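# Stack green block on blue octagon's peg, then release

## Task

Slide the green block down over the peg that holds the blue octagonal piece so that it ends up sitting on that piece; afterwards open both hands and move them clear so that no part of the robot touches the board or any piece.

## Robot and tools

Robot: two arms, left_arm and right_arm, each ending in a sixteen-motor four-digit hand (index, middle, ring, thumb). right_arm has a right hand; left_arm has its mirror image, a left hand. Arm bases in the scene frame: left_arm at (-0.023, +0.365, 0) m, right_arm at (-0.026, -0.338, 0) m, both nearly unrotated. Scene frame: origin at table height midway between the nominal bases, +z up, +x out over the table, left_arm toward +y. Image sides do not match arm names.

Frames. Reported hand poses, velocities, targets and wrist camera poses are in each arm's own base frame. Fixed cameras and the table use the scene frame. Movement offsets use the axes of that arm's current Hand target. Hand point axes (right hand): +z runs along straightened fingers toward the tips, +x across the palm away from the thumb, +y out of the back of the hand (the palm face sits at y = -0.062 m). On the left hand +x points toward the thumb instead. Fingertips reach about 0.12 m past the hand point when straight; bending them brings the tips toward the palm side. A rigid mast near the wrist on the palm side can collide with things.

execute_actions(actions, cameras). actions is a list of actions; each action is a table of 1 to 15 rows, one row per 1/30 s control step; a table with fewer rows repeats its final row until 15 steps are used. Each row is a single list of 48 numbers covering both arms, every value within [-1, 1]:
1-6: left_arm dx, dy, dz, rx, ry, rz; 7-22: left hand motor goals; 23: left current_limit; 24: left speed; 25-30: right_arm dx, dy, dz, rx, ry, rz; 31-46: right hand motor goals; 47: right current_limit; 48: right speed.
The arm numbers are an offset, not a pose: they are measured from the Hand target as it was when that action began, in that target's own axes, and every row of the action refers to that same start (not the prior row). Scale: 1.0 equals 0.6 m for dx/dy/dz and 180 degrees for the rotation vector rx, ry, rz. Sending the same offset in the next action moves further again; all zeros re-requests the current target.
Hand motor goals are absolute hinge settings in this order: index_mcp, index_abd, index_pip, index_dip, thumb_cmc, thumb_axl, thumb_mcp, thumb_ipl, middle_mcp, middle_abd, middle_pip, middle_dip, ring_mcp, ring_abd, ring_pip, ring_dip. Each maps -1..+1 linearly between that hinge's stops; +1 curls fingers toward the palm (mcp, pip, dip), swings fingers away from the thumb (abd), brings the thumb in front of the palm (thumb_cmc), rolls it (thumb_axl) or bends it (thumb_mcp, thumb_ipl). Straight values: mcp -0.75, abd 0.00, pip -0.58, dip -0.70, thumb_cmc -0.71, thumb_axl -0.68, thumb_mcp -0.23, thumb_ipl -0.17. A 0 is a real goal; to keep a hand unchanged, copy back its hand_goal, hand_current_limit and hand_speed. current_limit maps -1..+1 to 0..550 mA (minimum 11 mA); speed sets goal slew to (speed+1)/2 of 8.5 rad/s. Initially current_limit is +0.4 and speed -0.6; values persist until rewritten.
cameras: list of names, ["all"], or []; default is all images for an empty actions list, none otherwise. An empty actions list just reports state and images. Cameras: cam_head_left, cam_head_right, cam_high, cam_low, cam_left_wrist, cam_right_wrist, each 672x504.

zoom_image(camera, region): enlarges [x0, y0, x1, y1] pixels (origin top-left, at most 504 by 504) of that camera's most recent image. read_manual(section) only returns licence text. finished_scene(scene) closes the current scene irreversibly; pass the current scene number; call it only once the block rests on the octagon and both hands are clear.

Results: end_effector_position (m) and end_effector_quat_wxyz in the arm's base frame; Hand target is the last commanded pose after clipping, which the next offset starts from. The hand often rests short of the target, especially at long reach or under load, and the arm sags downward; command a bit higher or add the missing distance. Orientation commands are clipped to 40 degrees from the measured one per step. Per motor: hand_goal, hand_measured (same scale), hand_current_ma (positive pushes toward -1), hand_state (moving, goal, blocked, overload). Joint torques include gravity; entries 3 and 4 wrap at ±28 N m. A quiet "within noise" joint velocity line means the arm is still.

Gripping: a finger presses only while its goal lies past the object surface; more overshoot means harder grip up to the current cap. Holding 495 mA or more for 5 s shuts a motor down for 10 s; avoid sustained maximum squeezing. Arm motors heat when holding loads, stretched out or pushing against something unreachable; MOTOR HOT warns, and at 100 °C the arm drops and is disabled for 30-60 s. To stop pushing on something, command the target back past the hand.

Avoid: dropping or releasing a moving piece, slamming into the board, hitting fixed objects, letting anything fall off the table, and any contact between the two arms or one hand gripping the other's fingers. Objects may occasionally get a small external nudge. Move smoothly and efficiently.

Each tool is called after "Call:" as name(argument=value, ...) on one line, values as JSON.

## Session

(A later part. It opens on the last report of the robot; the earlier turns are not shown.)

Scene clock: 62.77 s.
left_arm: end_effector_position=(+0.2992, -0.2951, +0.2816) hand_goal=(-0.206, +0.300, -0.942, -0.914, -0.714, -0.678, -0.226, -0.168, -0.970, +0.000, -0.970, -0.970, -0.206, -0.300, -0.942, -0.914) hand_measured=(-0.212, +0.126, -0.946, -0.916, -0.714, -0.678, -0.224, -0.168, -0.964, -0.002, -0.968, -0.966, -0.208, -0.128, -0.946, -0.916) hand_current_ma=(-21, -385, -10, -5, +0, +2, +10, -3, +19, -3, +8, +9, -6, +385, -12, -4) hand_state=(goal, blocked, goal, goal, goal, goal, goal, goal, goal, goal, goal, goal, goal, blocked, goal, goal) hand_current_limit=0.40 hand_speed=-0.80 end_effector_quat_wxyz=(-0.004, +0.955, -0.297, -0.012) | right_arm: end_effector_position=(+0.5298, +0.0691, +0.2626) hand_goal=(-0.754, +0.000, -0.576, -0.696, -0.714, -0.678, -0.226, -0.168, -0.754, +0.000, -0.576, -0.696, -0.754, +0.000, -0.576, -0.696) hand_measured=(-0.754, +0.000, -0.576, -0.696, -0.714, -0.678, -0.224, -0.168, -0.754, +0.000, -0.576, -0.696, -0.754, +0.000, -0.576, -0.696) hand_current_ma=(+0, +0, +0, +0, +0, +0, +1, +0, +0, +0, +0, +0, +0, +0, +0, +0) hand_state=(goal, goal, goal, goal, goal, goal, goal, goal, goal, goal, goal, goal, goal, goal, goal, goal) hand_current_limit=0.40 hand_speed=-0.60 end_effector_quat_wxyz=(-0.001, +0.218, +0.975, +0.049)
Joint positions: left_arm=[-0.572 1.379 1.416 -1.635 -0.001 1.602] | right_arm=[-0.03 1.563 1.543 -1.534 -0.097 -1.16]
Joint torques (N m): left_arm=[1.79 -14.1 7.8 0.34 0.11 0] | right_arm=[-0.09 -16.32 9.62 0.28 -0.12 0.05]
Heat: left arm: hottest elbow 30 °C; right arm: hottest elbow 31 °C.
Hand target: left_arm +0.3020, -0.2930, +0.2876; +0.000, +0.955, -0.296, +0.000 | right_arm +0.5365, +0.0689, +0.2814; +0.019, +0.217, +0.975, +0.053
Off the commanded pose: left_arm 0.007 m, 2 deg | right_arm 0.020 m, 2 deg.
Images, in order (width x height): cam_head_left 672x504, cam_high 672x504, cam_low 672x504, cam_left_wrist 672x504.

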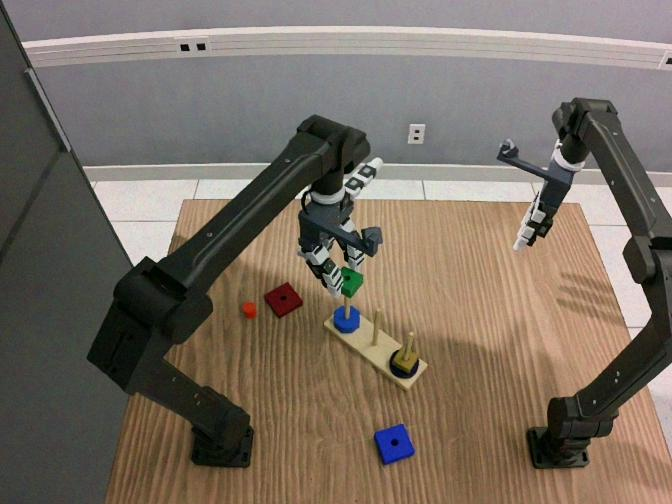

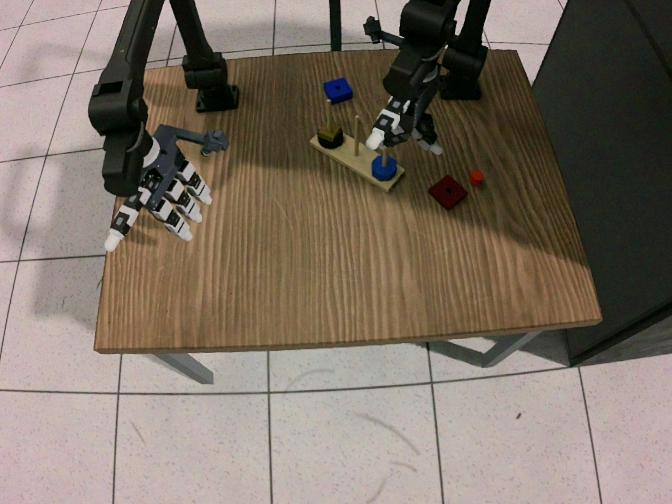

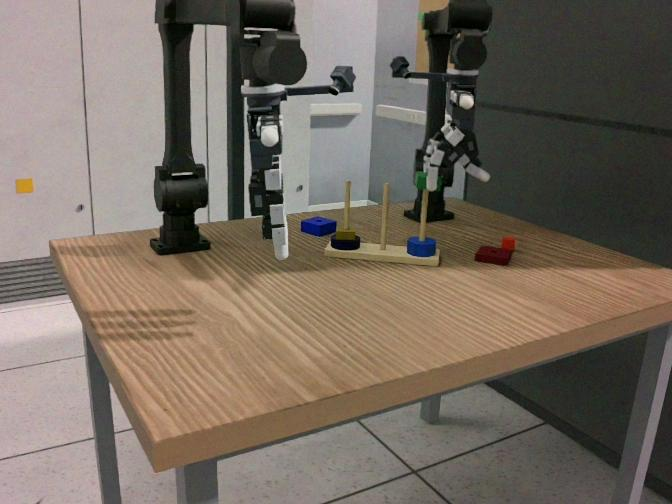

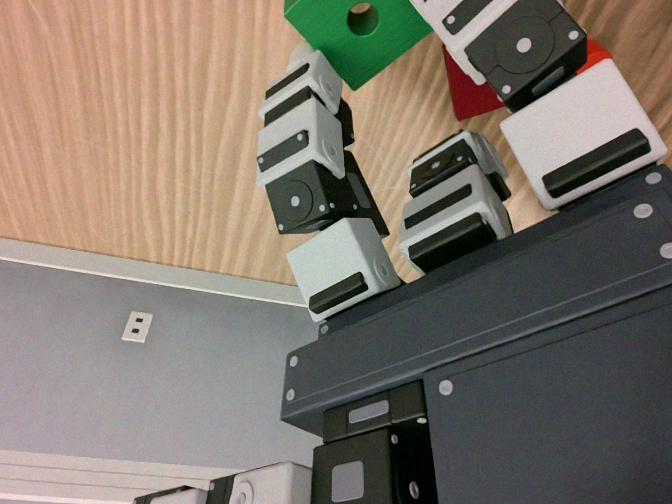

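Call:
execute_actions(actions=[[[0,0,-0.01,0,0,0,-0.2055,0.3,-0.942,-0.913,-0.714,-0.678,-0.226,-0.168,-0.97,0,-0.97,-0.97,-0.2055,-0.3,-0.942,-0.913,0.4,-0.8,0,0,0,0,0,0,-0.754,0,-0.576,-0.696,-0.714,-0.678,-0.226,-0.168,-0.754,0,-0.576,-0.696,-0.754,0,-0.576,-0.696,0.4,-0.6],[0,0,-0.02,0,0,0,-0.2055,0.3,-0.942,-0.913,-0.714,-0.678,-0.226,-0.168,-0.97,0,-0.97,-0.97,-0.2055,-0.3,-0.942,-0.913,0.4,-0.8,0,0,0,0,0,0,-0.754,0,-0.576,-0.696,-0.714,-0.678,-0.226,-0.168,-0.754,0,-0.576,-0.696,-0.754,0,-0.576,-0.696,0.4,-0.6],[0,0,-0.026,0,0,0,-0.2055,0.3,-0.942,-0.913,-0.714,-0.678,-0.226,-0.168,-0.97,0,-0.97,-0.97,-0.2055,-0.3,-0.942,-0.913,0.4,-0.8,0,0,0,0,0,0,-0.754,0,-0.576,-0.696,-0.714,-0.678,-0.226,-0.168,-0.754,0,-0.576,-0.696,-0.754,0,-0.576,-0.696,0.4,-0.6]],[[-0.003,0.001,0,0,0,0,-0.2055,0.3,-0.942,-0.913,-0.714,-0.678,-0.226,-0.168,-0.97,0,-0.97,-0.97,-0.2055,-0.3,-0.942,-0.913,0.4,-0.8,0,0,0,0,0,0,-0.754,0,-0.576,-0.696,-0.714,-0.678,-0.226,-0.168,-0.754,0,-0.576,-0.696,-0.754,0,-0.576,-0.696,0.4,-0.6],[-0.0064,0.0024,0,0,0,0,-0.2055,0.3,-0.942,-0.913,-0.714,-0.678,-0.226,-0.168,-0.97,0,-0.97,-0.97,-0.2055,-0.3,-0.942,-0.913,0.4,-0.8,0,0,0,0,0,0,-0.754,0,-0.576,-0.696,-0.714,-0.678,-0.226,-0.168,-0.754,0,-0.576,-0.696,-0.754,0,-0.576,-0.696,0.4,-0.6]]], cameras=["cam_low","cam_head_right","cam_head_left","cam_left_wrist"])

Call:
zoom_image(camera="cam_low", region=[412, 160, 444, 190])

Call:
zoom_image(camera="cam_low", region=[360, 160, 460, 260])

Call:
zoom_image(camera="cam_head_left", region=[325, 260, 375, 330])

Call:
zoom_image(camera="cam_head_right", region=[325, 260, 375, 330])

Call:
zoom_image(camera="cam_left_wrist", region=[320, 0, 400, 50])

Scene clock: 68.43 s.
left_arm: end_effector_position=(+0.2950, -0.2923, +0.2826) hand_goal=(-0.206, +0.300, -0.942, -0.914, -0.714, -0.678, -0.226, -0.168, -0.970, +0.000, -0.970, -0.970, -0.206, -0.300, -0.942, -0.914) hand_measured=(-0.212, +0.126, -0.946, -0.916, -0.714, -0.678, -0.224, -0.168, -0.964, -0.002, -0.968, -0.966, -0.208, -0.128, -0.946, -0.916) hand_current_ma=(-21, -385, -10, -5, +0, +2, +10, -3, +19, -3, +8, +9, -6, +385, -12, -4) hand_state=(goal, blocked, goal, goal, goal, goal, goal, goal, goal, goal, goal, goal, goal, blocked, goal, goal) hand_current_limit=0.40 hand_speed=-0.80 end_effector_quat_wxyz=(-0.006, +0.955, -0.297, -0.020) | right_arm: end_effector_position=(+0.5298, +0.0691, +0.2626) hand_goal=(-0.754, +0.000, -0.576, -0.696, -0.714, -0.678, -0.226, -0.168, -0.754, +0.000, -0.576, -0.696, -0.754, +0.000, -0.576, -0.696) hand_measured=(-0.754, +0.000, -0.576, -0.696, -0.714, -0.678, -0.224, -0.168, -0.754, +0.000, -0.576, -0.696, -0.754, +0.000, -0.576, -0.696) hand_current_ma=(+0, +0, +0, +0, +0, +0, +1, +0, +0, +0, +0, +0, +0, +0, +0, +0) hand_state=(goal, goal, goal, goal, goal, goal, goal, goal, goal, goal, goal, goal, goal, goal, goal, goal) hand_current_limit=0.40 hand_speed=-0.60 end_effector_quat_wxyz=(-0.001, +0.218, +0.975, +0.049)
Joint positions: left_arm=[-0.572 1.375 1.416 -1.653 -0.001 1.602] | right_arm=[-0.03 1.563 1.543 -1.534 -0.097 -1.16]
Joint torques (N m): left_arm=[1.49 -14.56 9.99 -0.5 0.11 -0.04] | right_arm=[-0.5 -16.09 9.7 0.18 -0.09 0.07]
Heat: left arm: hottest elbow 30 °C; right arm: hottest elbow 32 °C.
Hand target: left_arm +0.2980, -0.2920, +0.3032; +0.000, +0.955, -0.296, +0.000 | right_arm +0.5365, +0.0689, +0.2814; +0.019, +0.217, +0.975, +0.053
Off the commanded pose: left_arm 0.021 m, 2 deg | right_arm 0.020 m, 2 deg.
Images, in order (width x height): cam_head_left 672x504, cam_head_right 672x504, cam_low 672x504, cam_left_wrist 672x504.

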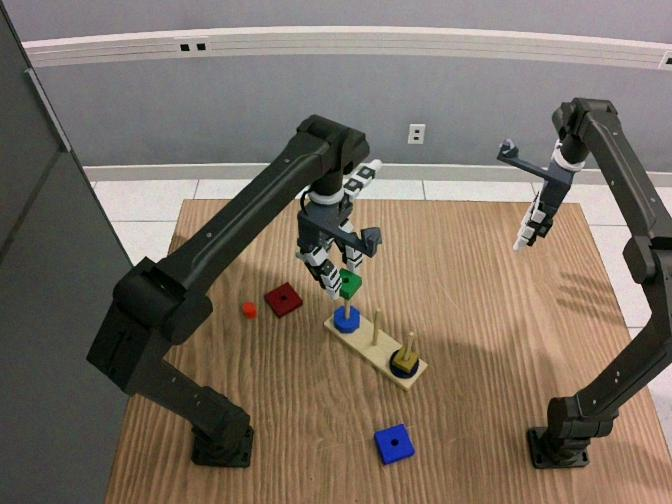

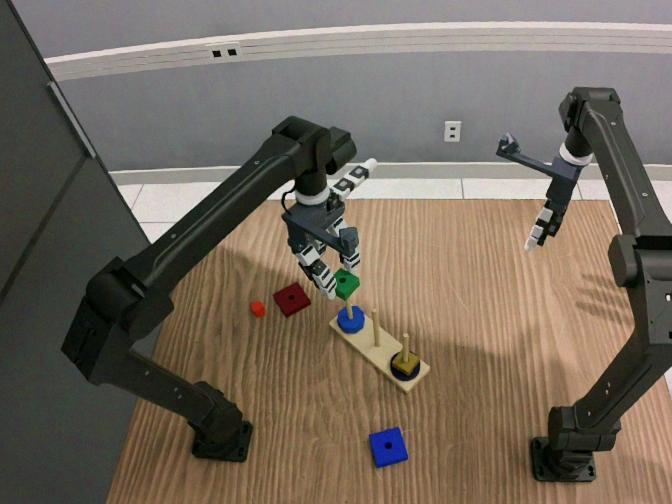

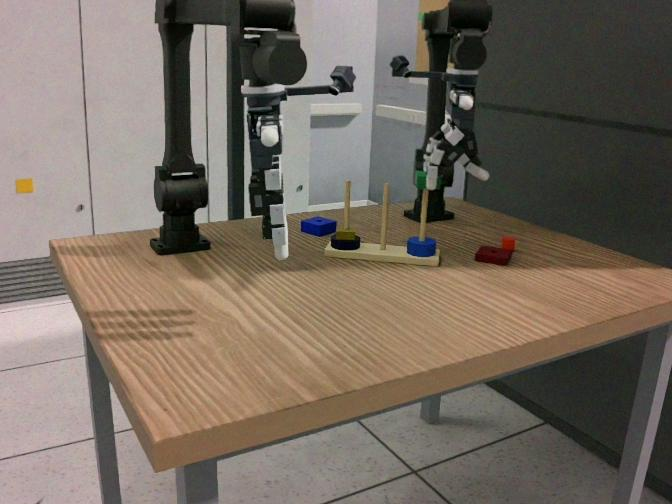

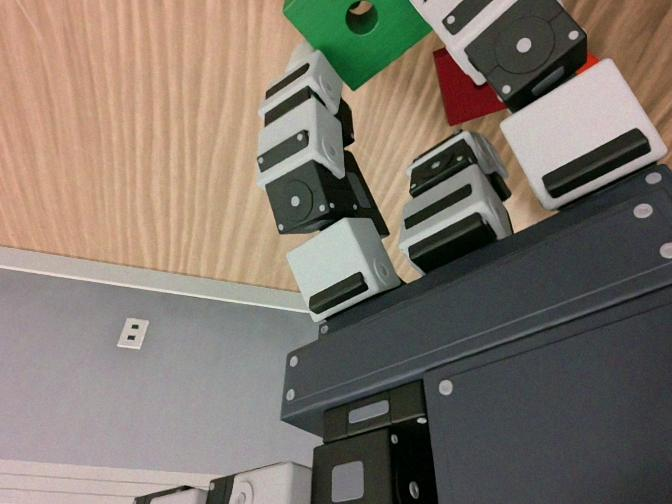

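Scaled by 15.750 from the camera's 672x504 image, which has a finer 960x720 frame.

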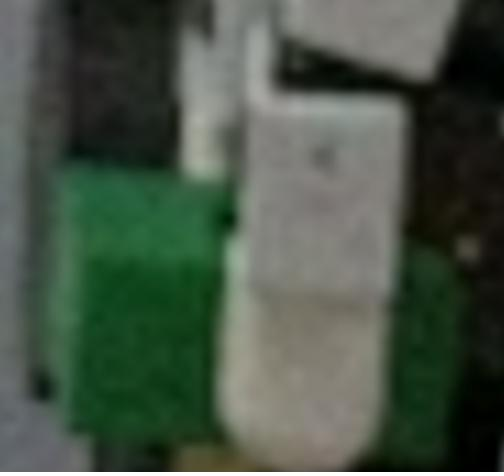

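Scaled by 5.040 from the camera's 672x504 image, which has a finer 960x720 frame.

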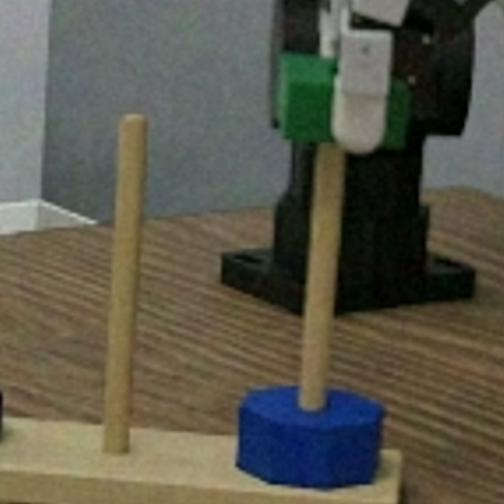

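Scaled by 7.200 from the camera's 672x504 image, which has a finer 960x720 frame.

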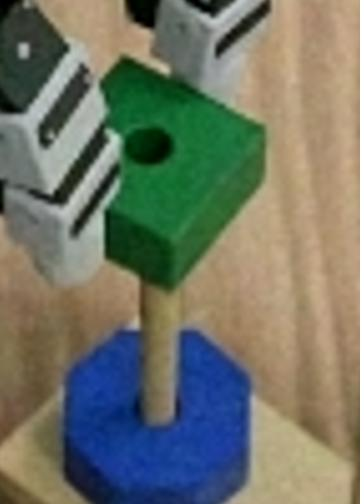

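Scaled by 7.200 from the camera's 672x504 image, which has a finer 960x720 frame.

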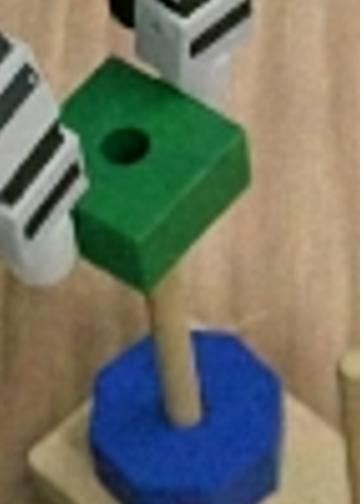

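Scaled by 6.300 from the camera's 672x504 image, which has a finer 960x720 frame.

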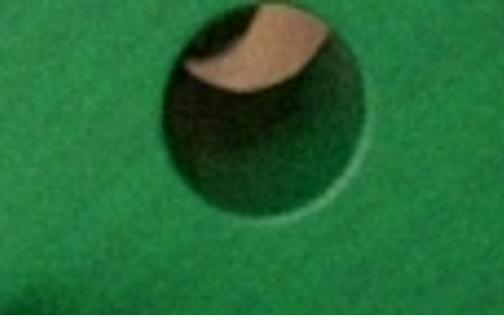

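Call:
zoom_image(camera="cam_head_right", region=[330, 270, 390, 360])

Call:
zoom_image(camera="cam_head_left", region=[330, 270, 390, 360])

Scaled by 5.600 from the camera's 672x504 image, which has a finer 960x720 frame.

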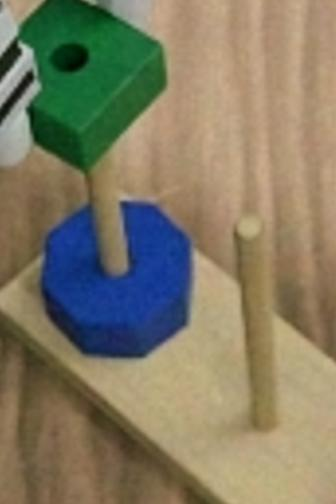

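Scaled by 5.600 from the camera's 672x504 image, which has a finer 960x720 frame.

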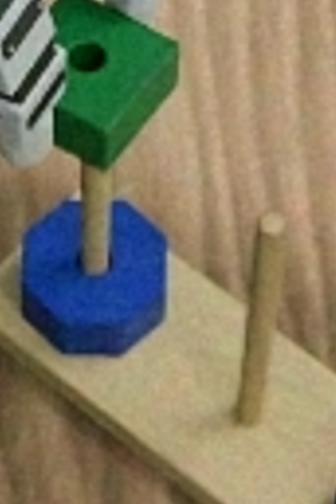

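Call:
zoom_image(camera="cam_head_right", region=[335, 272, 365, 322])

Call:
zoom_image(camera="cam_head_left", region=[335, 272, 365, 322])

Call:
zoom_image(camera="cam_head_right", region=[370, 300, 430, 380])

Scaled by 10.080 from the camera's 672x504 image, which has a finer 960x720 frame.

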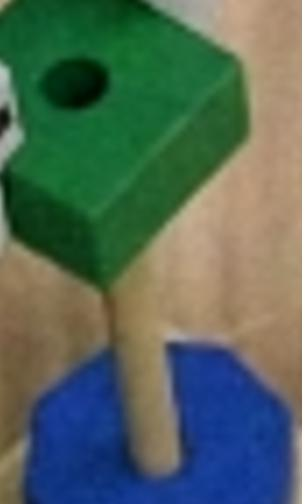

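Scaled by 10.080 from the camera's 672x504 image, which has a finer 960x720 frame.

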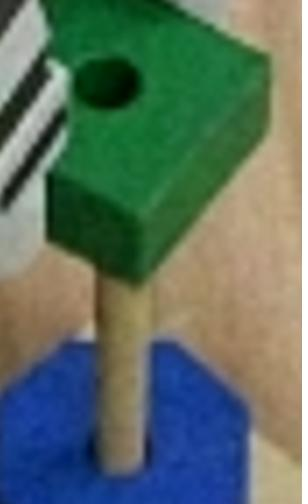

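Scaled by 6.300 from the camera's 672x504 image, which has a finer 960x720 frame.

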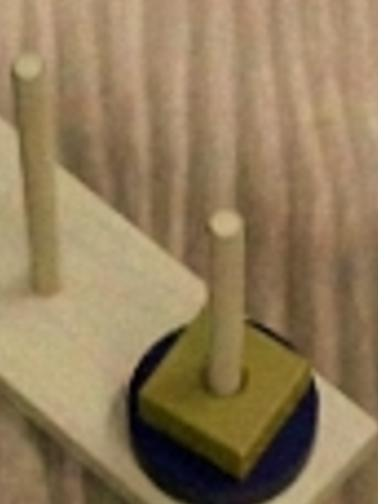

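Call:
execute_actions(actions=[[[0,0,-0.013,0,0,0,-0.2055,0.3,-0.942,-0.913,-0.714,-0.678,-0.226,-0.168,-0.97,0,-0.97,-0.97,-0.2055,-0.3,-0.942,-0.913,0.4,-0.8,0,0,0,0,0,0,-0.754,0,-0.576,-0.696,-0.714,-0.678,-0.226,-0.168,-0.754,0,-0.576,-0.696,-0.754,0,-0.576,-0.696,0.4,-0.6]],[[0.002,0.0058,0,0,0,0,-0.2055,0.3,-0.942,-0.913,-0.714,-0.678,-0.226,-0.168,-0.97,0,-0.97,-0.97,-0.2055,-0.3,-0.942,-0.913,0.4,-0.8,0,0,0,0,0,0,-0.754,0,-0.576,-0.696,-0.714,-0.678,-0.226,-0.168,-0.754,0,-0.576,-0.696,-0.754,0,-0.576,-0.696,0.4,-0.6]]], cameras=["cam_low","cam_head_right","cam_head_left","cam_left_wrist"])

Call:
zoom_image(camera="cam_low", region=[412, 160, 444, 190])

Call:
zoom_image(camera="cam_low", region=[405, 165, 445, 245])

Call:
zoom_image(camera="cam_head_right", region=[335, 270, 365, 320])

Call:
zoom_image(camera="cam_head_left", region=[335, 270, 365, 320])

Call:
zoom_image(camera="cam_left_wrist", region=[320, 0, 400, 50])

Scene clock: 71.17 s.
left_arm: end_effector_position=(+0.2911, -0.2898, +0.2825) hand_goal=(-0.206, +0.300, -0.942, -0.914, -0.714, -0.678, -0.226, -0.168, -0.970, +0.000, -0.970, -0.970, -0.206, -0.300, -0.942, -0.914) hand_measured=(-0.212, +0.126, -0.946, -0.916, -0.714, -0.678, -0.224, -0.168, -0.964, -0.002, -0.968, -0.966, -0.208, -0.128, -0.946, -0.916) hand_current_ma=(-21, -385, -10, -5, +0, +2, +10, -3, +19, -3, +8, +9, -6, +385, -12, -4) hand_state=(goal, blocked, goal, goal, goal, goal, goal, goal, goal, goal, goal, goal, goal, blocked, goal, goal) hand_current_limit=0.40 hand_speed=-0.80 end_effector_quat_wxyz=(-0.008, +0.954, -0.297, -0.029) | right_arm: end_effector_position=(+0.5298, +0.0691, +0.2626) hand_goal=(-0.754, +0.000, -0.576, -0.696, -0.714, -0.678, -0.226, -0.168, -0.754, +0.000, -0.576, -0.696, -0.754, +0.000, -0.576, -0.696) hand_measured=(-0.754, +0.000, -0.576, -0.696, -0.714, -0.678, -0.224, -0.168, -0.754, +0.000, -0.576, -0.696, -0.754, +0.000, -0.576, -0.696) hand_current_ma=(+0, +0, +0, +0, +0, +0, +1, +0, +0, +0, +0, +0, +0, +0, +0, +0) hand_state=(goal, goal, goal, goal, goal, goal, goal, goal, goal, goal, goal, goal, goal, goal, goal, goal) hand_current_limit=0.40 hand_speed=-0.60 end_effector_quat_wxyz=(-0.001, +0.218, +0.975, +0.049)
Joint positions: left_arm=[-0.572 1.375 1.416 -1.672 -0.001 1.602] | right_arm=[-0.03 1.563 1.543 -1.534 -0.097 -1.16]
Joint torques (N m): left_arm=[0.79 -14.21 11.54 -0.59 0.13 -0.12] | right_arm=[0.15 -15.68 9.7 0.23 -0.15 0.05]
Heat: left arm: hottest elbow 30 °C; right arm: hottest elbow 32 °C.
Hand target: left_arm +0.2971, -0.2956, +0.3109; +0.000, +0.955, -0.296, +0.000 | right_arm +0.5365, +0.0689, +0.2814; +0.019, +0.217, +0.975, +0.053
Off the commanded pose: left_arm 0.030 m, 3 deg | right_arm 0.020 m, 2 deg.
Images, in order (width x height): cam_head_left 672x504, cam_head_right 672x504, cam_low 672x504, cam_left_wrist 672x504.

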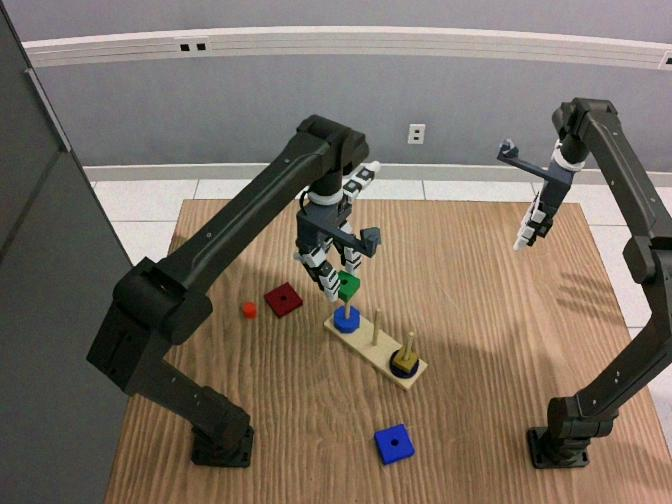

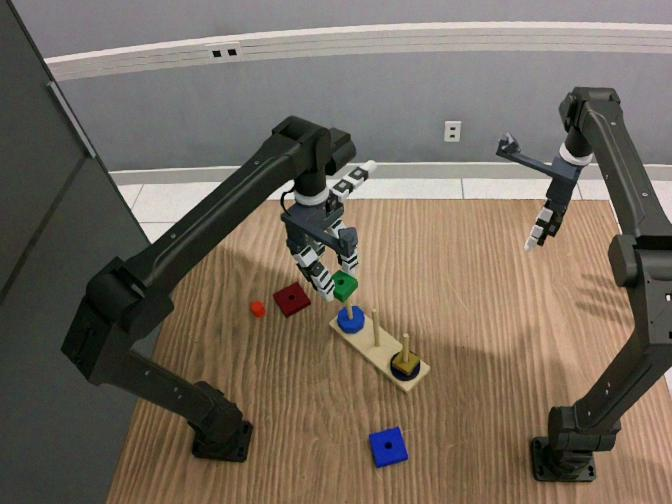

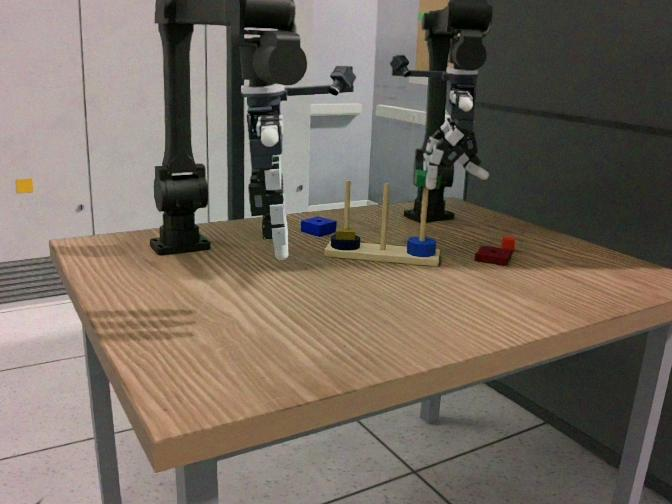

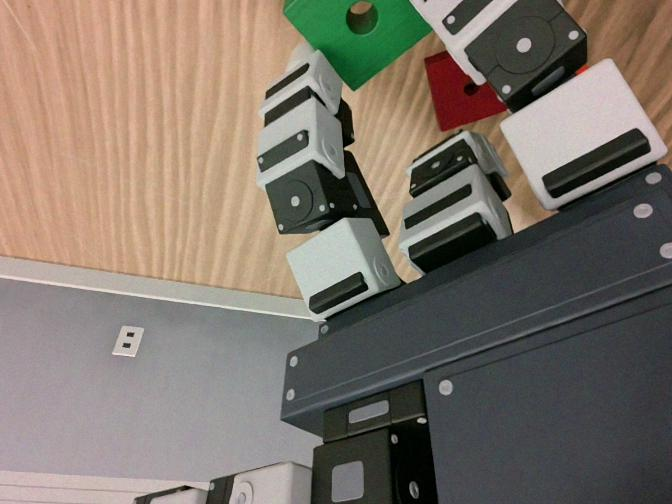

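Scaled by 15.750 from the camera's 672x504 image, which has a finer 960x720 frame.

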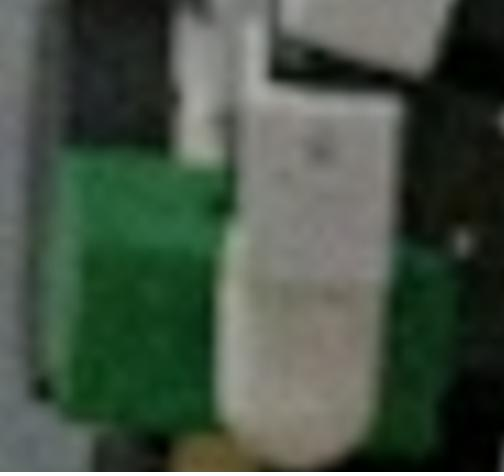

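Scaled by 6.300 from the camera's 672x504 image, which has a finer 960x720 frame.

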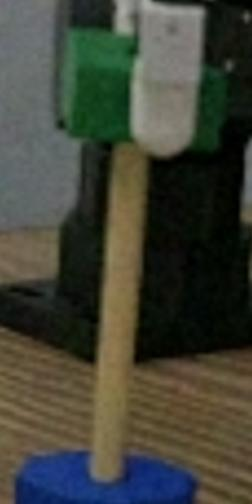

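Scaled by 10.080 from the camera's 672x504 image, which has a finer 960x720 frame.

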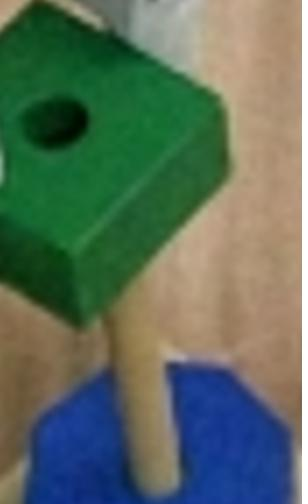

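Scaled by 10.080 from the camera's 672x504 image, which has a finer 960x720 frame.

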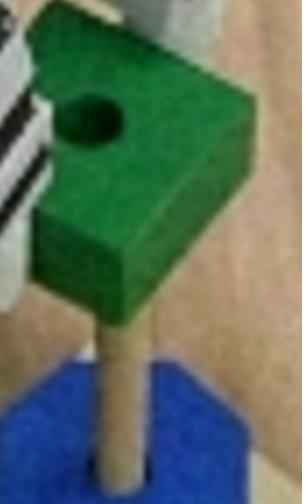

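Scaled by 6.300 from the camera's 672x504 image, which has a finer 960x720 frame.

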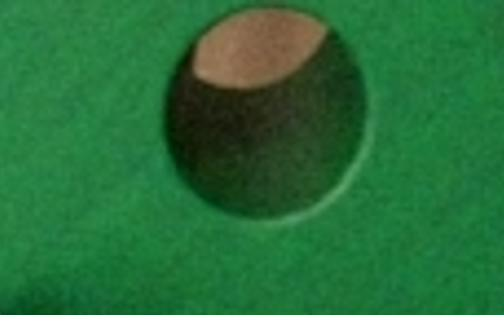

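Call:
execute_actions(actions=[[[0.004,0.0016,-0.017,0,0,0,-0.2055,0.3,-0.942,-0.913,-0.714,-0.678,-0.226,-0.168,-0.97,0,-0.97,-0.97,-0.2055,-0.3,-0.942,-0.913,0.4,-0.8,0,0,0,0,0,0,-0.754,0,-0.576,-0.696,-0.714,-0.678,-0.226,-0.168,-0.754,0,-0.576,-0.696,-0.754,0,-0.576,-0.696,0.4,-0.6],[0.0083,0.0032,-0.033,0,0,0,-0.2055,0.3,-0.942,-0.913,-0.714,-0.678,-0.226,-0.168,-0.97,0,-0.97,-0.97,-0.2055,-0.3,-0.942,-0.913,0.4,-0.8,0,0,0,0,0,0,-0.754,0,-0.576,-0.696,-0.714,-0.678,-0.226,-0.168,-0.754,0,-0.576,-0.696,-0.754,0,-0.576,-0.696,0.4,-0.6]]], cameras=[])

Scene clock: 72.20 s.
left_arm: end_effector_position=(+0.2954, -0.2935, +0.3020) hand_goal=(-0.206, +0.300, -0.942, -0.914, -0.714, -0.678, -0.226, -0.168, -0.970, +0.000, -0.970, -0.970, -0.206, -0.300, -0.942, -0.914) hand_measured=(-0.212, +0.126, -0.946, -0.916, -0.714, -0.678, -0.224, -0.168, -0.964, -0.002, -0.968, -0.966, -0.208, -0.128, -0.946, -0.916) hand_current_ma=(-21, -385, -10, -5, +0, +2, +10, -3, +19, -3, +8, +9, -8, +385, -12, -4) hand_state=(goal, blocked, goal, goal, goal, goal, goal, goal, goal, goal, goal, goal, goal, blocked, goal, goal) hand_current_limit=0.40 hand_speed=-0.80 end_effector_quat_wxyz=(-0.002, +0.955, -0.297, -0.014) | right_arm: end_effector_position=(+0.5298, +0.0691, +0.2626) hand_goal=(-0.754, +0.000, -0.576, -0.696, -0.714, -0.678, -0.226, -0.168, -0.754, +0.000, -0.576, -0.696, -0.754, +0.000, -0.576, -0.696) hand_measured=(-0.754, +0.000, -0.576, -0.696, -0.714, -0.678, -0.224, -0.168, -0.754, +0.000, -0.576, -0.696, -0.754, +0.000, -0.576, -0.696) hand_current_ma=(+0, +0, +0, +0, +0, +0, +1, +0, +0, +0, +0, +0, +0, +0, +0, +0) hand_state=(goal, goal, goal, goal, goal, goal, goal, goal, goal, goal, goal, goal, goal, goal, goal, goal) hand_current_limit=0.40 hand_speed=-0.60 end_effector_quat_wxyz=(-0.001, +0.218, +0.975, +0.049)
Joint positions: left_arm=[-0.572 1.373 1.464 -1.69 0.003 1.602] | right_arm=[-0.03 1.563 1.543 -1.534 -0.097 -1.16]
Joint torques (N m): left_arm=[0.62 -14.15 11.55 -0.43 0.24 -0.14] | right_arm=[-0.62 -16.26 9.54 0.14 -0.18 0.1]
Heat: left arm: hottest elbow 30 °C; right arm: hottest elbow 32 °C.
Hand target: left_arm +0.3001, -0.2999, +0.3308; +0.000, +0.955, -0.296, +0.000 | right_arm +0.5365, +0.0689, +0.2814; +0.019, +0.217, +0.975, +0.053
Off the commanded pose: left_arm 0.030 m, 2 deg | right_arm 0.020 m, 2 deg.
joint sent to its limit (left arm) — joint 4 (wrist pitch), lower limit. The joint targets still meet the commanded pose.
No camera images: "cameras" was empty.

Call:
execute_actions(actions=[[[0,0.0035,0.01,0,0,0,-0.2055,0.3,-0.942,-0.913,-0.714,-0.678,-0.226,-0.168,-0.97,0,-0.97,-0.97,-0.2055,-0.3,-0.942,-0.913,0.4,-0.8,0,0,0,0,0,0,-0.754,0,-0.576,-0.696,-0.714,-0.678,-0.226,-0.168,-0.754,0,-0.576,-0.696,-0.754,0,-0.576,-0.696,0.4,-0.6]]], cameras=["cam_low","cam_head_right","cam_head_left","cam_left_wrist"])

Call:
zoom_image(camera="cam_low", region=[405, 155, 455, 205])

Call:
zoom_image(camera="cam_low", region=[400, 165, 450, 255])

Call:
zoom_image(camera="cam_head_right", region=[335, 265, 370, 320])

Call:
zoom_image(camera="cam_head_left", region=[335, 265, 370, 320])

Call:
zoom_image(camera="cam_left_wrist", region=[320, 0, 400, 50])

Scene clock: 73.17 s.
left_arm: end_effector_position=(+0.2960, -0.2937, +0.3020) hand_goal=(-0.206, +0.300, -0.942, -0.914, -0.714, -0.678, -0.226, -0.168, -0.970, +0.000, -0.970, -0.970, -0.206, -0.300, -0.942, -0.914) hand_measured=(-0.212, +0.126, -0.946, -0.916, -0.714, -0.678, -0.224, -0.168, -0.964, -0.002, -0.968, -0.966, -0.208, -0.128, -0.946, -0.916) hand_current_ma=(-21, -385, -10, -5, +0, +2, +10, -3, +19, -3, +8, +9, -8, +385, -12, -4) hand_state=(goal, blocked, goal, goal, goal, goal, goal, goal, goal, goal, goal, goal, goal, blocked, goal, goal) hand_current_limit=0.40 hand_speed=-0.80 end_effector_quat_wxyz=(-0.002, +0.956, -0.294, -0.014) | right_arm: end_effector_position=(+0.5298, +0.0691, +0.2626) hand_goal=(-0.754, +0.000, -0.576, -0.696, -0.714, -0.678, -0.226, -0.168, -0.754, +0.000, -0.576, -0.696, -0.754, +0.000, -0.576, -0.696) hand_measured=(-0.754, +0.000, -0.576, -0.696, -0.714, -0.678, -0.224, -0.168, -0.754, +0.000, -0.576, -0.696, -0.754, +0.000, -0.576, -0.696) hand_current_ma=(+0, +0, +0, +0, +0, +0, +1, +0, +0, +0, +0, +0, +0, +0, +0, +0) hand_state=(goal, goal, goal, goal, goal, goal, goal, goal, goal, goal, goal, goal, goal, goal, goal, goal) hand_current_limit=0.40 hand_speed=-0.60 end_effector_quat_wxyz=(-0.001, +0.218, +0.975, +0.049)
Joint positions: left_arm=[-0.572 1.373 1.464 -1.69 0.003 1.596] | right_arm=[-0.03 1.563 1.543 -1.534 -0.097 -1.16]
Joint torques (N m): left_arm=[0.09 -13.39 11.11 -0.44 0.13 -0.19] | right_arm=[-0.79 -16.09 9.46 0.06 -0.12 0]
Heat: left arm: hottest elbow 30 °C; right arm: hottest elbow 32 °C.
Hand target: left_arm +0.2989, -0.3017, +0.3248; +0.000, +0.955, -0.296, +0.000 | right_arm +0.5365, +0.0689, +0.2814; +0.019, +0.217, +0.975, +0.053
Off the commanded pose: left_arm 0.024 m, 2 deg | right_arm 0.020 m, 2 deg.
joint sent to its limit (left arm) — joint 4 (wrist pitch), lower limit. The joint targets still meet the commanded pose.
Images, in order (width x height): cam_head_left 672x504, cam_head_right 672x504, cam_low 672x504, cam_left_wrist 672x504.

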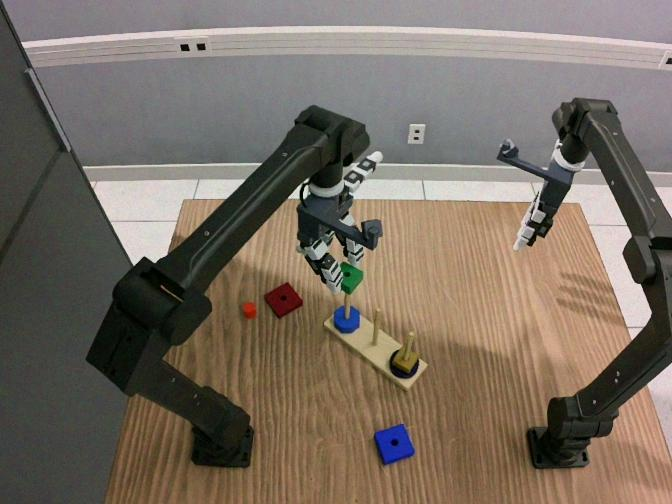

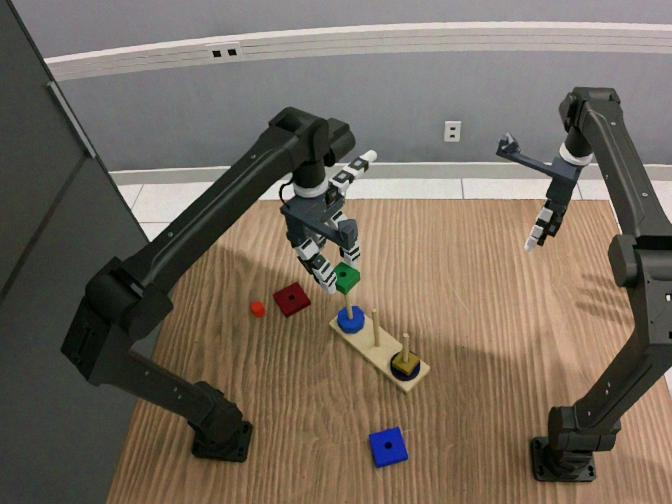

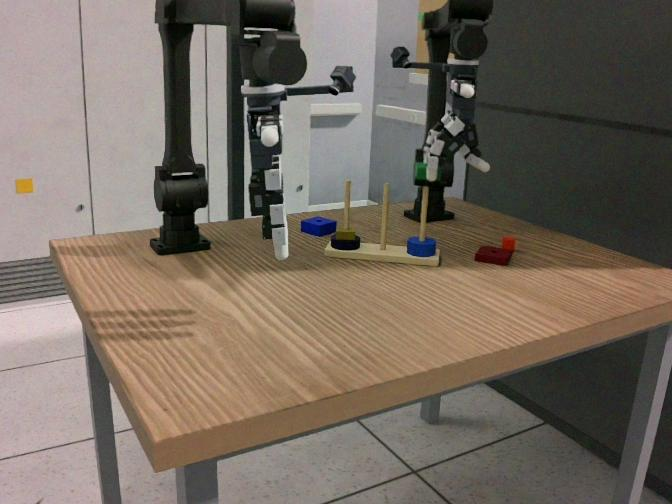

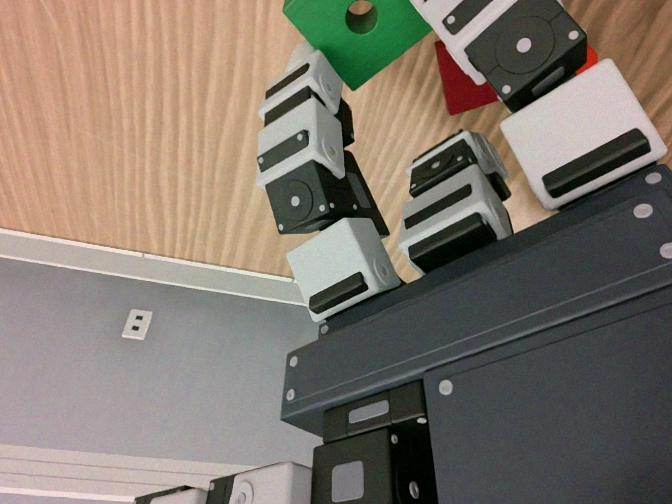

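Scaled by 10.080 from the camera's 672x504 image, which has a finer 960x720 frame.

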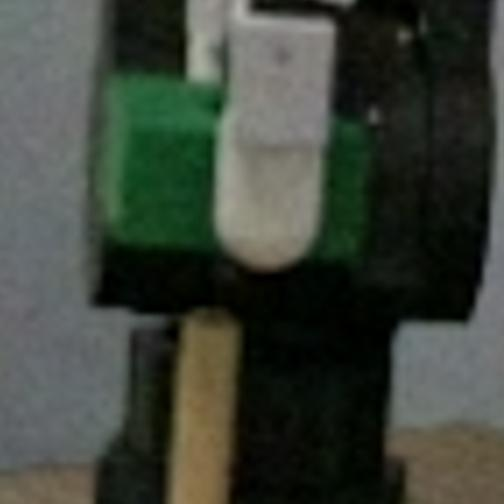

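Scaled by 5.600 from the camera's 672x504 image, which has a finer 960x720 frame.

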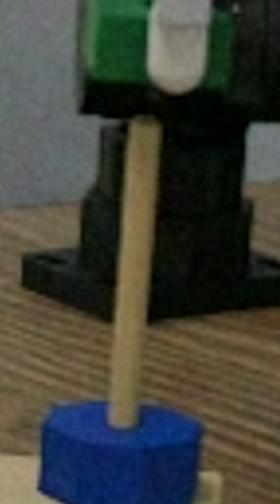

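Scaled by 9.164 from the camera's 672x504 image, which has a finer 960x720 frame.

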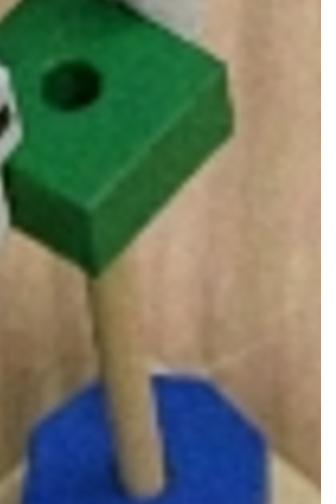

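Scaled by 9.164 from the camera's 672x504 image, which has a finer 960x720 frame.

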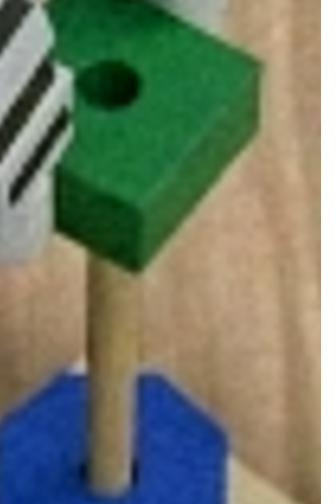

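Scaled by 6.300 from the camera's 672x504 image, which has a finer 960x720 frame.

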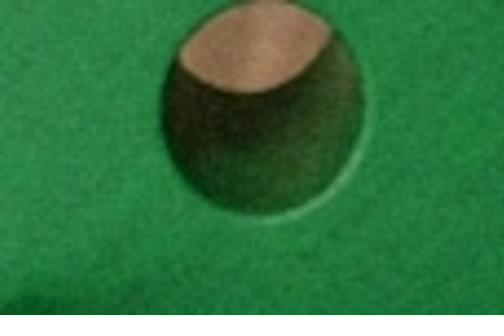

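Call:
execute_actions(actions=[[[-0.001,0.007,0,0,0,0,-0.2055,0.3,-0.942,-0.913,-0.714,-0.678,-0.226,-0.168,-0.97,0,-0.97,-0.97,-0.2055,-0.3,-0.942,-0.913,0.4,-0.8,0,0,0,0,0,0,-0.754,0,-0.576,-0.696,-0.714,-0.678,-0.226,-0.168,-0.754,0,-0.576,-0.696,-0.754,0,-0.576,-0.696,0.4,-0.6],[-0.0023,0.0131,0,0,0,0,-0.2055,0.3,-0.942,-0.913,-0.714,-0.678,-0.226,-0.168,-0.97,0,-0.97,-0.97,-0.2055,-0.3,-0.942,-0.913,0.4,-0.8,0,0,0,0,0,0,-0.754,0,-0.576,-0.696,-0.714,-0.678,-0.226,-0.168,-0.754,0,-0.576,-0.696,-0.754,0,-0.576,-0.696,0.4,-0.6]]], cameras=[])

Scene clock: 74.93 s.
left_arm: end_effector_position=(+0.2927, -0.2991, +0.3019) hand_goal=(-0.206, +0.300, -0.942, -0.914, -0.714, -0.678, -0.226, -0.168, -0.970, +0.000, -0.970, -0.970, -0.206, -0.300, -0.942, -0.914) hand_measured=(-0.212, +0.126, -0.946, -0.916, -0.714, -0.678, -0.224, -0.168, -0.964, -0.002, -0.968, -0.966, -0.208, -0.128, -0.946, -0.916) hand_current_ma=(-21, -385, -10, -5, +0, +2, +10, -3, +19, -3, +8, +9, -8, +385, -12, -4) hand_state=(goal, blocked, goal, goal, goal, goal, goal, goal, goal, goal, goal, goal, goal, blocked, goal, goal) hand_current_limit=0.40 hand_speed=-0.80 end_effector_quat_wxyz=(-0.003, +0.956, -0.293, -0.014) | right_arm: end_effector_position=(+0.5298, +0.0691, +0.2626) hand_goal=(-0.754, +0.000, -0.576, -0.696, -0.714, -0.678, -0.226, -0.168, -0.754, +0.000, -0.576, -0.696, -0.754, +0.000, -0.576, -0.696) hand_measured=(-0.754, +0.000, -0.576, -0.696, -0.714, -0.678, -0.224, -0.168, -0.754, +0.000, -0.576, -0.696, -0.754, +0.000, -0.576, -0.696) hand_current_ma=(+0, +0, +0, +0, +0, +0, +1, +0, +0, +0, +0, +0, +0, +0, +0, +0) hand_state=(goal, goal, goal, goal, goal, goal, goal, goal, goal, goal, goal, goal, goal, goal, goal, goal) hand_current_limit=0.40 hand_speed=-0.60 end_effector_quat_wxyz=(-0.001, +0.218, +0.975, +0.049)
Joint positions: left_arm=[-0.589 1.373 1.464 -1.69 0.003 1.577] | right_arm=[-0.03 1.563 1.543 -1.534 -0.097 -1.16]
Joint torques (N m): left_arm=[-0.26 -13.74 10.86 -0.44 0.13 -0.16] | right_arm=[0.21 -15.91 9.78 0.35 -0.11 0.09]
Heat: left arm: hottest elbow 31 °C; right arm: hottest elbow 32 °C.
Hand target: left_arm +0.2932, -0.3074, +0.3248; +0.000, +0.955, -0.297, +0.000 | right_arm +0.5365, +0.0689, +0.2814; +0.019, +0.217, +0.975, +0.053
Off the commanded pose: left_arm 0.024 m, 2 deg | right_arm 0.020 m, 2 deg.
joint sent to its limit (left arm) — joint 4 (wrist pitch), lower limit. The joint targets still meet the commanded pose.
No camera images: "cameras" was empty.

Call:
execute_actions(actions=[[[0.0015,-0.009,0,0,0,0,-0.2055,0.3,-0.942,-0.913,-0.714,-0.678,-0.226,-0.168,-0.97,0,-0.97,-0.97,-0.2055,-0.3,-0.942,-0.913,0.4,-0.8,0,0,0,0,0,0,-0.754,0,-0.576,-0.696,-0.714,-0.678,-0.226,-0.168,-0.754,0,-0.576,-0.696,-0.754,0,-0.576,-0.696,0.4,-0.6],[0.0033,-0.018,0,0,0,0,-0.2055,0.3,-0.942,-0.913,-0.714,-0.678,-0.226,-0.168,-0.97,0,-0.97,-0.97,-0.2055,-0.3,-0.942,-0.913,0.4,-0.8,0,0,0,0,0,0,-0.754,0,-0.576,-0.696,-0.714,-0.678,-0.226,-0.168,-0.754,0,-0.576,-0.696,-0.754,0,-0.576,-0.696,0.4,-0.6]]], cameras=[])

Scene clock: 75.90 s.
left_arm: end_effector_position=(+0.2919, -0.2988, +0.3019) hand_goal=(-0.206, +0.300, -0.942, -0.914, -0.714, -0.678, -0.226, -0.168, -0.970, +0.000, -0.970, -0.970, -0.206, -0.300, -0.942, -0.914) hand_measured=(-0.212, +0.126, -0.946, -0.916, -0.714, -0.678, -0.224, -0.168, -0.964, -0.002, -0.968, -0.966, -0.208, -0.128, -0.946, -0.916) hand_current_ma=(-21, -385, -10, -5, +0, +2, +10, -3, +19, -3, +8, +9, -8, +385, -12, -4) hand_state=(goal, blocked, goal, goal, goal, goal, goal, goal, goal, goal, goal, goal, goal, blocked, goal, goal) hand_current_limit=0.40 hand_speed=-0.80 end_effector_quat_wxyz=(-0.003, +0.955, -0.298, -0.014) | right_arm: end_effector_position=(+0.5298, +0.0691, +0.2626) hand_goal=(-0.754, +0.000, -0.576, -0.696, -0.714, -0.678, -0.226, -0.168, -0.754, +0.000, -0.576, -0.696, -0.754, +0.000, -0.576, -0.696) hand_measured=(-0.754, +0.000, -0.576, -0.696, -0.714, -0.678, -0.224, -0.168, -0.754, +0.000, -0.576, -0.696, -0.754, +0.000, -0.576, -0.696) hand_current_ma=(+0, +0, +0, +0, +0, +0, +1, +0, +0, +0, +0, +0, +0, +0, +0, +0) hand_state=(goal, goal, goal, goal, goal, goal, goal, goal, goal, goal, goal, goal, goal, goal, goal, goal) hand_current_limit=0.40 hand_speed=-0.60 end_effector_quat_wxyz=(-0.001, +0.218, +0.975, +0.049)
Joint positions: left_arm=[-0.589 1.373 1.464 -1.69 0.003 1.587] | right_arm=[-0.03 1.563 1.543 -1.534 -0.097 -1.16]
Joint torques (N m): left_arm=[1.96 -13.22 11.23 -0.44 0.09 0.06] | right_arm=[-0.62 -16.32 9.63 0.09 -0.13 -0.02]
Heat: left arm: hottest elbow 31 °C; right arm: hottest elbow 32 °C.
Hand target: left_arm +0.3010, -0.2997, +0.3248; +0.000, +0.955, -0.297, +0.000 | right_arm +0.5365, +0.0689, +0.2814; +0.019, +0.217, +0.975, +0.053
Off the commanded pose: left_arm 0.025 m, 2 deg | right_arm 0.020 m, 2 deg.
joint sent to its limit (left arm) — joint 4 (wrist pitch), lower limit. The joint targets still meet the commanded pose.
No camera images: "cameras" was empty.

Call:
execute_actions(actions=[[[-0.0013,-0.007,0,0,0,0,-0.2055,0.3,-0.942,-0.913,-0.714,-0.678,-0.226,-0.168,-0.97,0,-0.97,-0.97,-0.2055,-0.3,-0.942,-0.913,0.4,-0.8,0,0,0,0,0,0,-0.754,0,-0.576,-0.696,-0.714,-0.678,-0.226,-0.168,-0.754,0,-0.576,-0.696,-0.754,0,-0.576,-0.696,0.4,-0.6]]], cameras=[])

Scene clock: 77.10 s.
left_arm: end_effector_position=(+0.2923, -0.2971, +0.3020) hand_goal=(-0.206, +0.300, -0.942, -0.914, -0.714, -0.678, -0.226, -0.168, -0.970, +0.000, -0.970, -0.970, -0.206, -0.300, -0.942, -0.914) hand_measured=(-0.212, +0.126, -0.946, -0.916, -0.714, -0.678, -0.224, -0.168, -0.964, -0.002, -0.968, -0.966, -0.208, -0.128, -0.946, -0.916) hand_current_ma=(-21, -385, -10, -5, +0, +2, +10, -3, +19, -3, +8, +9, -8, +385, -12, -4) hand_state=(goal, blocked, goal, goal, goal, goal, goal, goal, goal, goal, goal, goal, goal, blocked, goal, goal) hand_current_limit=0.40 hand_speed=-0.80 end_effector_quat_wxyz=(-0.002, +0.954, -0.301, -0.014) | right_arm: end_effector_position=(+0.5298, +0.0691, +0.2626) hand_goal=(-0.754, +0.000, -0.576, -0.696, -0.714, -0.678, -0.226, -0.168, -0.754, +0.000, -0.576, -0.696, -0.754, +0.000, -0.576, -0.696) hand_measured=(-0.754, +0.000, -0.576, -0.696, -0.714, -0.678, -0.224, -0.168, -0.754, +0.000, -0.576, -0.696, -0.754, +0.000, -0.576, -0.696) hand_current_ma=(+0, +0, +0, +0, +0, +0, +1, +0, +0, +0, +0, +0, +0, +0, +0, +0) hand_state=(goal, goal, goal, goal, goal, goal, goal, goal, goal, goal, goal, goal, goal, goal, goal, goal) hand_current_limit=0.40 hand_speed=-0.60 end_effector_quat_wxyz=(-0.001, +0.218, +0.975, +0.049)
Joint positions: left_arm=[-0.584 1.373 1.464 -1.69 0.003 1.598] | right_arm=[-0.03 1.563 1.543 -1.534 -0.097 -1.16]
Joint torques (N m): left_arm=[2.49 -13.45 11.11 -0.43 0.09 0.05] | right_arm=[0.56 -15.85 9.83 0.18 -0.11 0.01]
Heat: left arm: hottest elbow 31 °C; right arm: hottest elbow 32 °C.
Hand target: left_arm +0.3027, -0.2958, +0.3248; +0.000, +0.955, -0.297, +0.000 | right_arm +0.5365, +0.0689, +0.2814; +0.019, +0.217, +0.975, +0.053
Off the commanded pose: left_arm 0.025 m, 2 deg | right_arm 0.020 m, 2 deg.
joint sent to its limit (left arm) — joint 4 (wrist pitch), lower limit. The joint targets still meet the commanded pose.
No camera images: "cameras" was empty.

Call:
execute_actions(actions=[[[0.0007,-0.0033,0,0,0,0,-0.2055,0.3,-0.942,-0.913,-0.714,-0.678,-0.226,-0.168,-0.97,0,-0.97,-0.97,-0.2055,-0.3,-0.942,-0.913,0.4,-0.8,0,0,0,0,0,0,-0.754,0,-0.576,-0.696,-0.714,-0.678,-0.226,-0.168,-0.754,0,-0.576,-0.696,-0.754,0,-0.576,-0.696,0.4,-0.6]],[[0,0,0.015,0,0,0,-0.2055,0.3,-0.942,-0.913,-0.714,-0.678,-0.226,-0.168,-0.97,0,-0.97,-0.97,-0.2055,-0.3,-0.942,-0.913,0.4,-0.8,0,0,0,0,0,0,-0.754,0,-0.576,-0.696,-0.714,-0.678,-0.226,-0.168,-0.754,0,-0.576,-0.696,-0.754,0,-0.576,-0.696,0.4,-0.6],[0,0,0.03,0,0,0,-0.2055,0.3,-0.942,-0.913,-0.714,-0.678,-0.226,-0.168,-0.97,0,-0.97,-0.97,-0.2055,-0.3,-0.942,-0.913,0.4,-0.8,0,0,0,0,0,0,-0.754,0,-0.576,-0.696,-0.714,-0.678,-0.226,-0.168,-0.754,0,-0.576,-0.696,-0.754,0,-0.576,-0.696,0.4,-0.6]]], cameras=[])

Scene clock: 78.57 s.
left_arm: end_effector_position=(+0.2948, -0.2963, +0.3021) hand_goal=(-0.206, +0.300, -0.942, -0.914, -0.714, -0.678, -0.226, -0.168, -0.970, +0.000, -0.970, -0.970, -0.206, -0.300, -0.942, -0.914) hand_measured=(-0.212, +0.126, -0.946, -0.916, -0.714, -0.678, -0.224, -0.168, -0.964, -0.002, -0.968, -0.966, -0.208, -0.128, -0.946, -0.916) hand_current_ma=(-21, -385, -10, -5, +0, +2, +10, -3, +19, -3, +8, +9, -8, +385, -12, -4) hand_state=(goal, blocked, goal, goal, goal, goal, goal, goal, goal, goal, goal, goal, goal, blocked, goal, goal) hand_current_limit=0.40 hand_speed=-0.80 end_effector_quat_wxyz=(-0.001, +0.954, -0.301, -0.011) | right_arm: end_effector_position=(+0.5298, +0.0691, +0.2626) hand_goal=(-0.754, +0.000, -0.576, -0.696, -0.714, -0.678, -0.226, -0.168, -0.754, +0.000, -0.576, -0.696, -0.754, +0.000, -0.576, -0.696) hand_measured=(-0.754, +0.000, -0.576, -0.696, -0.714, -0.678, -0.224, -0.168, -0.754, +0.000, -0.576, -0.696, -0.754, +0.000, -0.576, -0.696) hand_current_ma=(+0, +0, +0, +0, +0, +0, +1, +0, +0, +0, +0, +0, +0, +0, +0, +0) hand_state=(goal, goal, goal, goal, goal, goal, goal, goal, goal, goal, goal, goal, goal, goal, goal, goal) hand_current_limit=0.40 hand_speed=-0.60 end_effector_quat_wxyz=(-0.001, +0.218, +0.975, +0.049)
Joint positions: left_arm=[-0.579 1.373 1.464 -1.684 0.003 1.602] | right_arm=[-0.03 1.563 1.543 -1.534 -0.097 -1.16]
Joint torques (N m): left_arm=[2.37 -12.63 8.7 0.34 -0.06 0.01] | right_arm=[-0.26 -15.33 9.59 0.14 -0.12 0.06]
Heat: left arm: hottest elbow 32 °C; right arm: hottest elbow 33 °C.
Hand target: left_arm +0.3041, -0.2944, +0.3068; +0.000, +0.955, -0.297, +0.000 | right_arm +0.5365, +0.0689, +0.2814; +0.019, +0.217, +0.975, +0.053
Off the commanded pose: left_arm 0.011 m, 1 deg | right_arm 0.020 m, 2 deg.
No camera images: "cameras" was empty.


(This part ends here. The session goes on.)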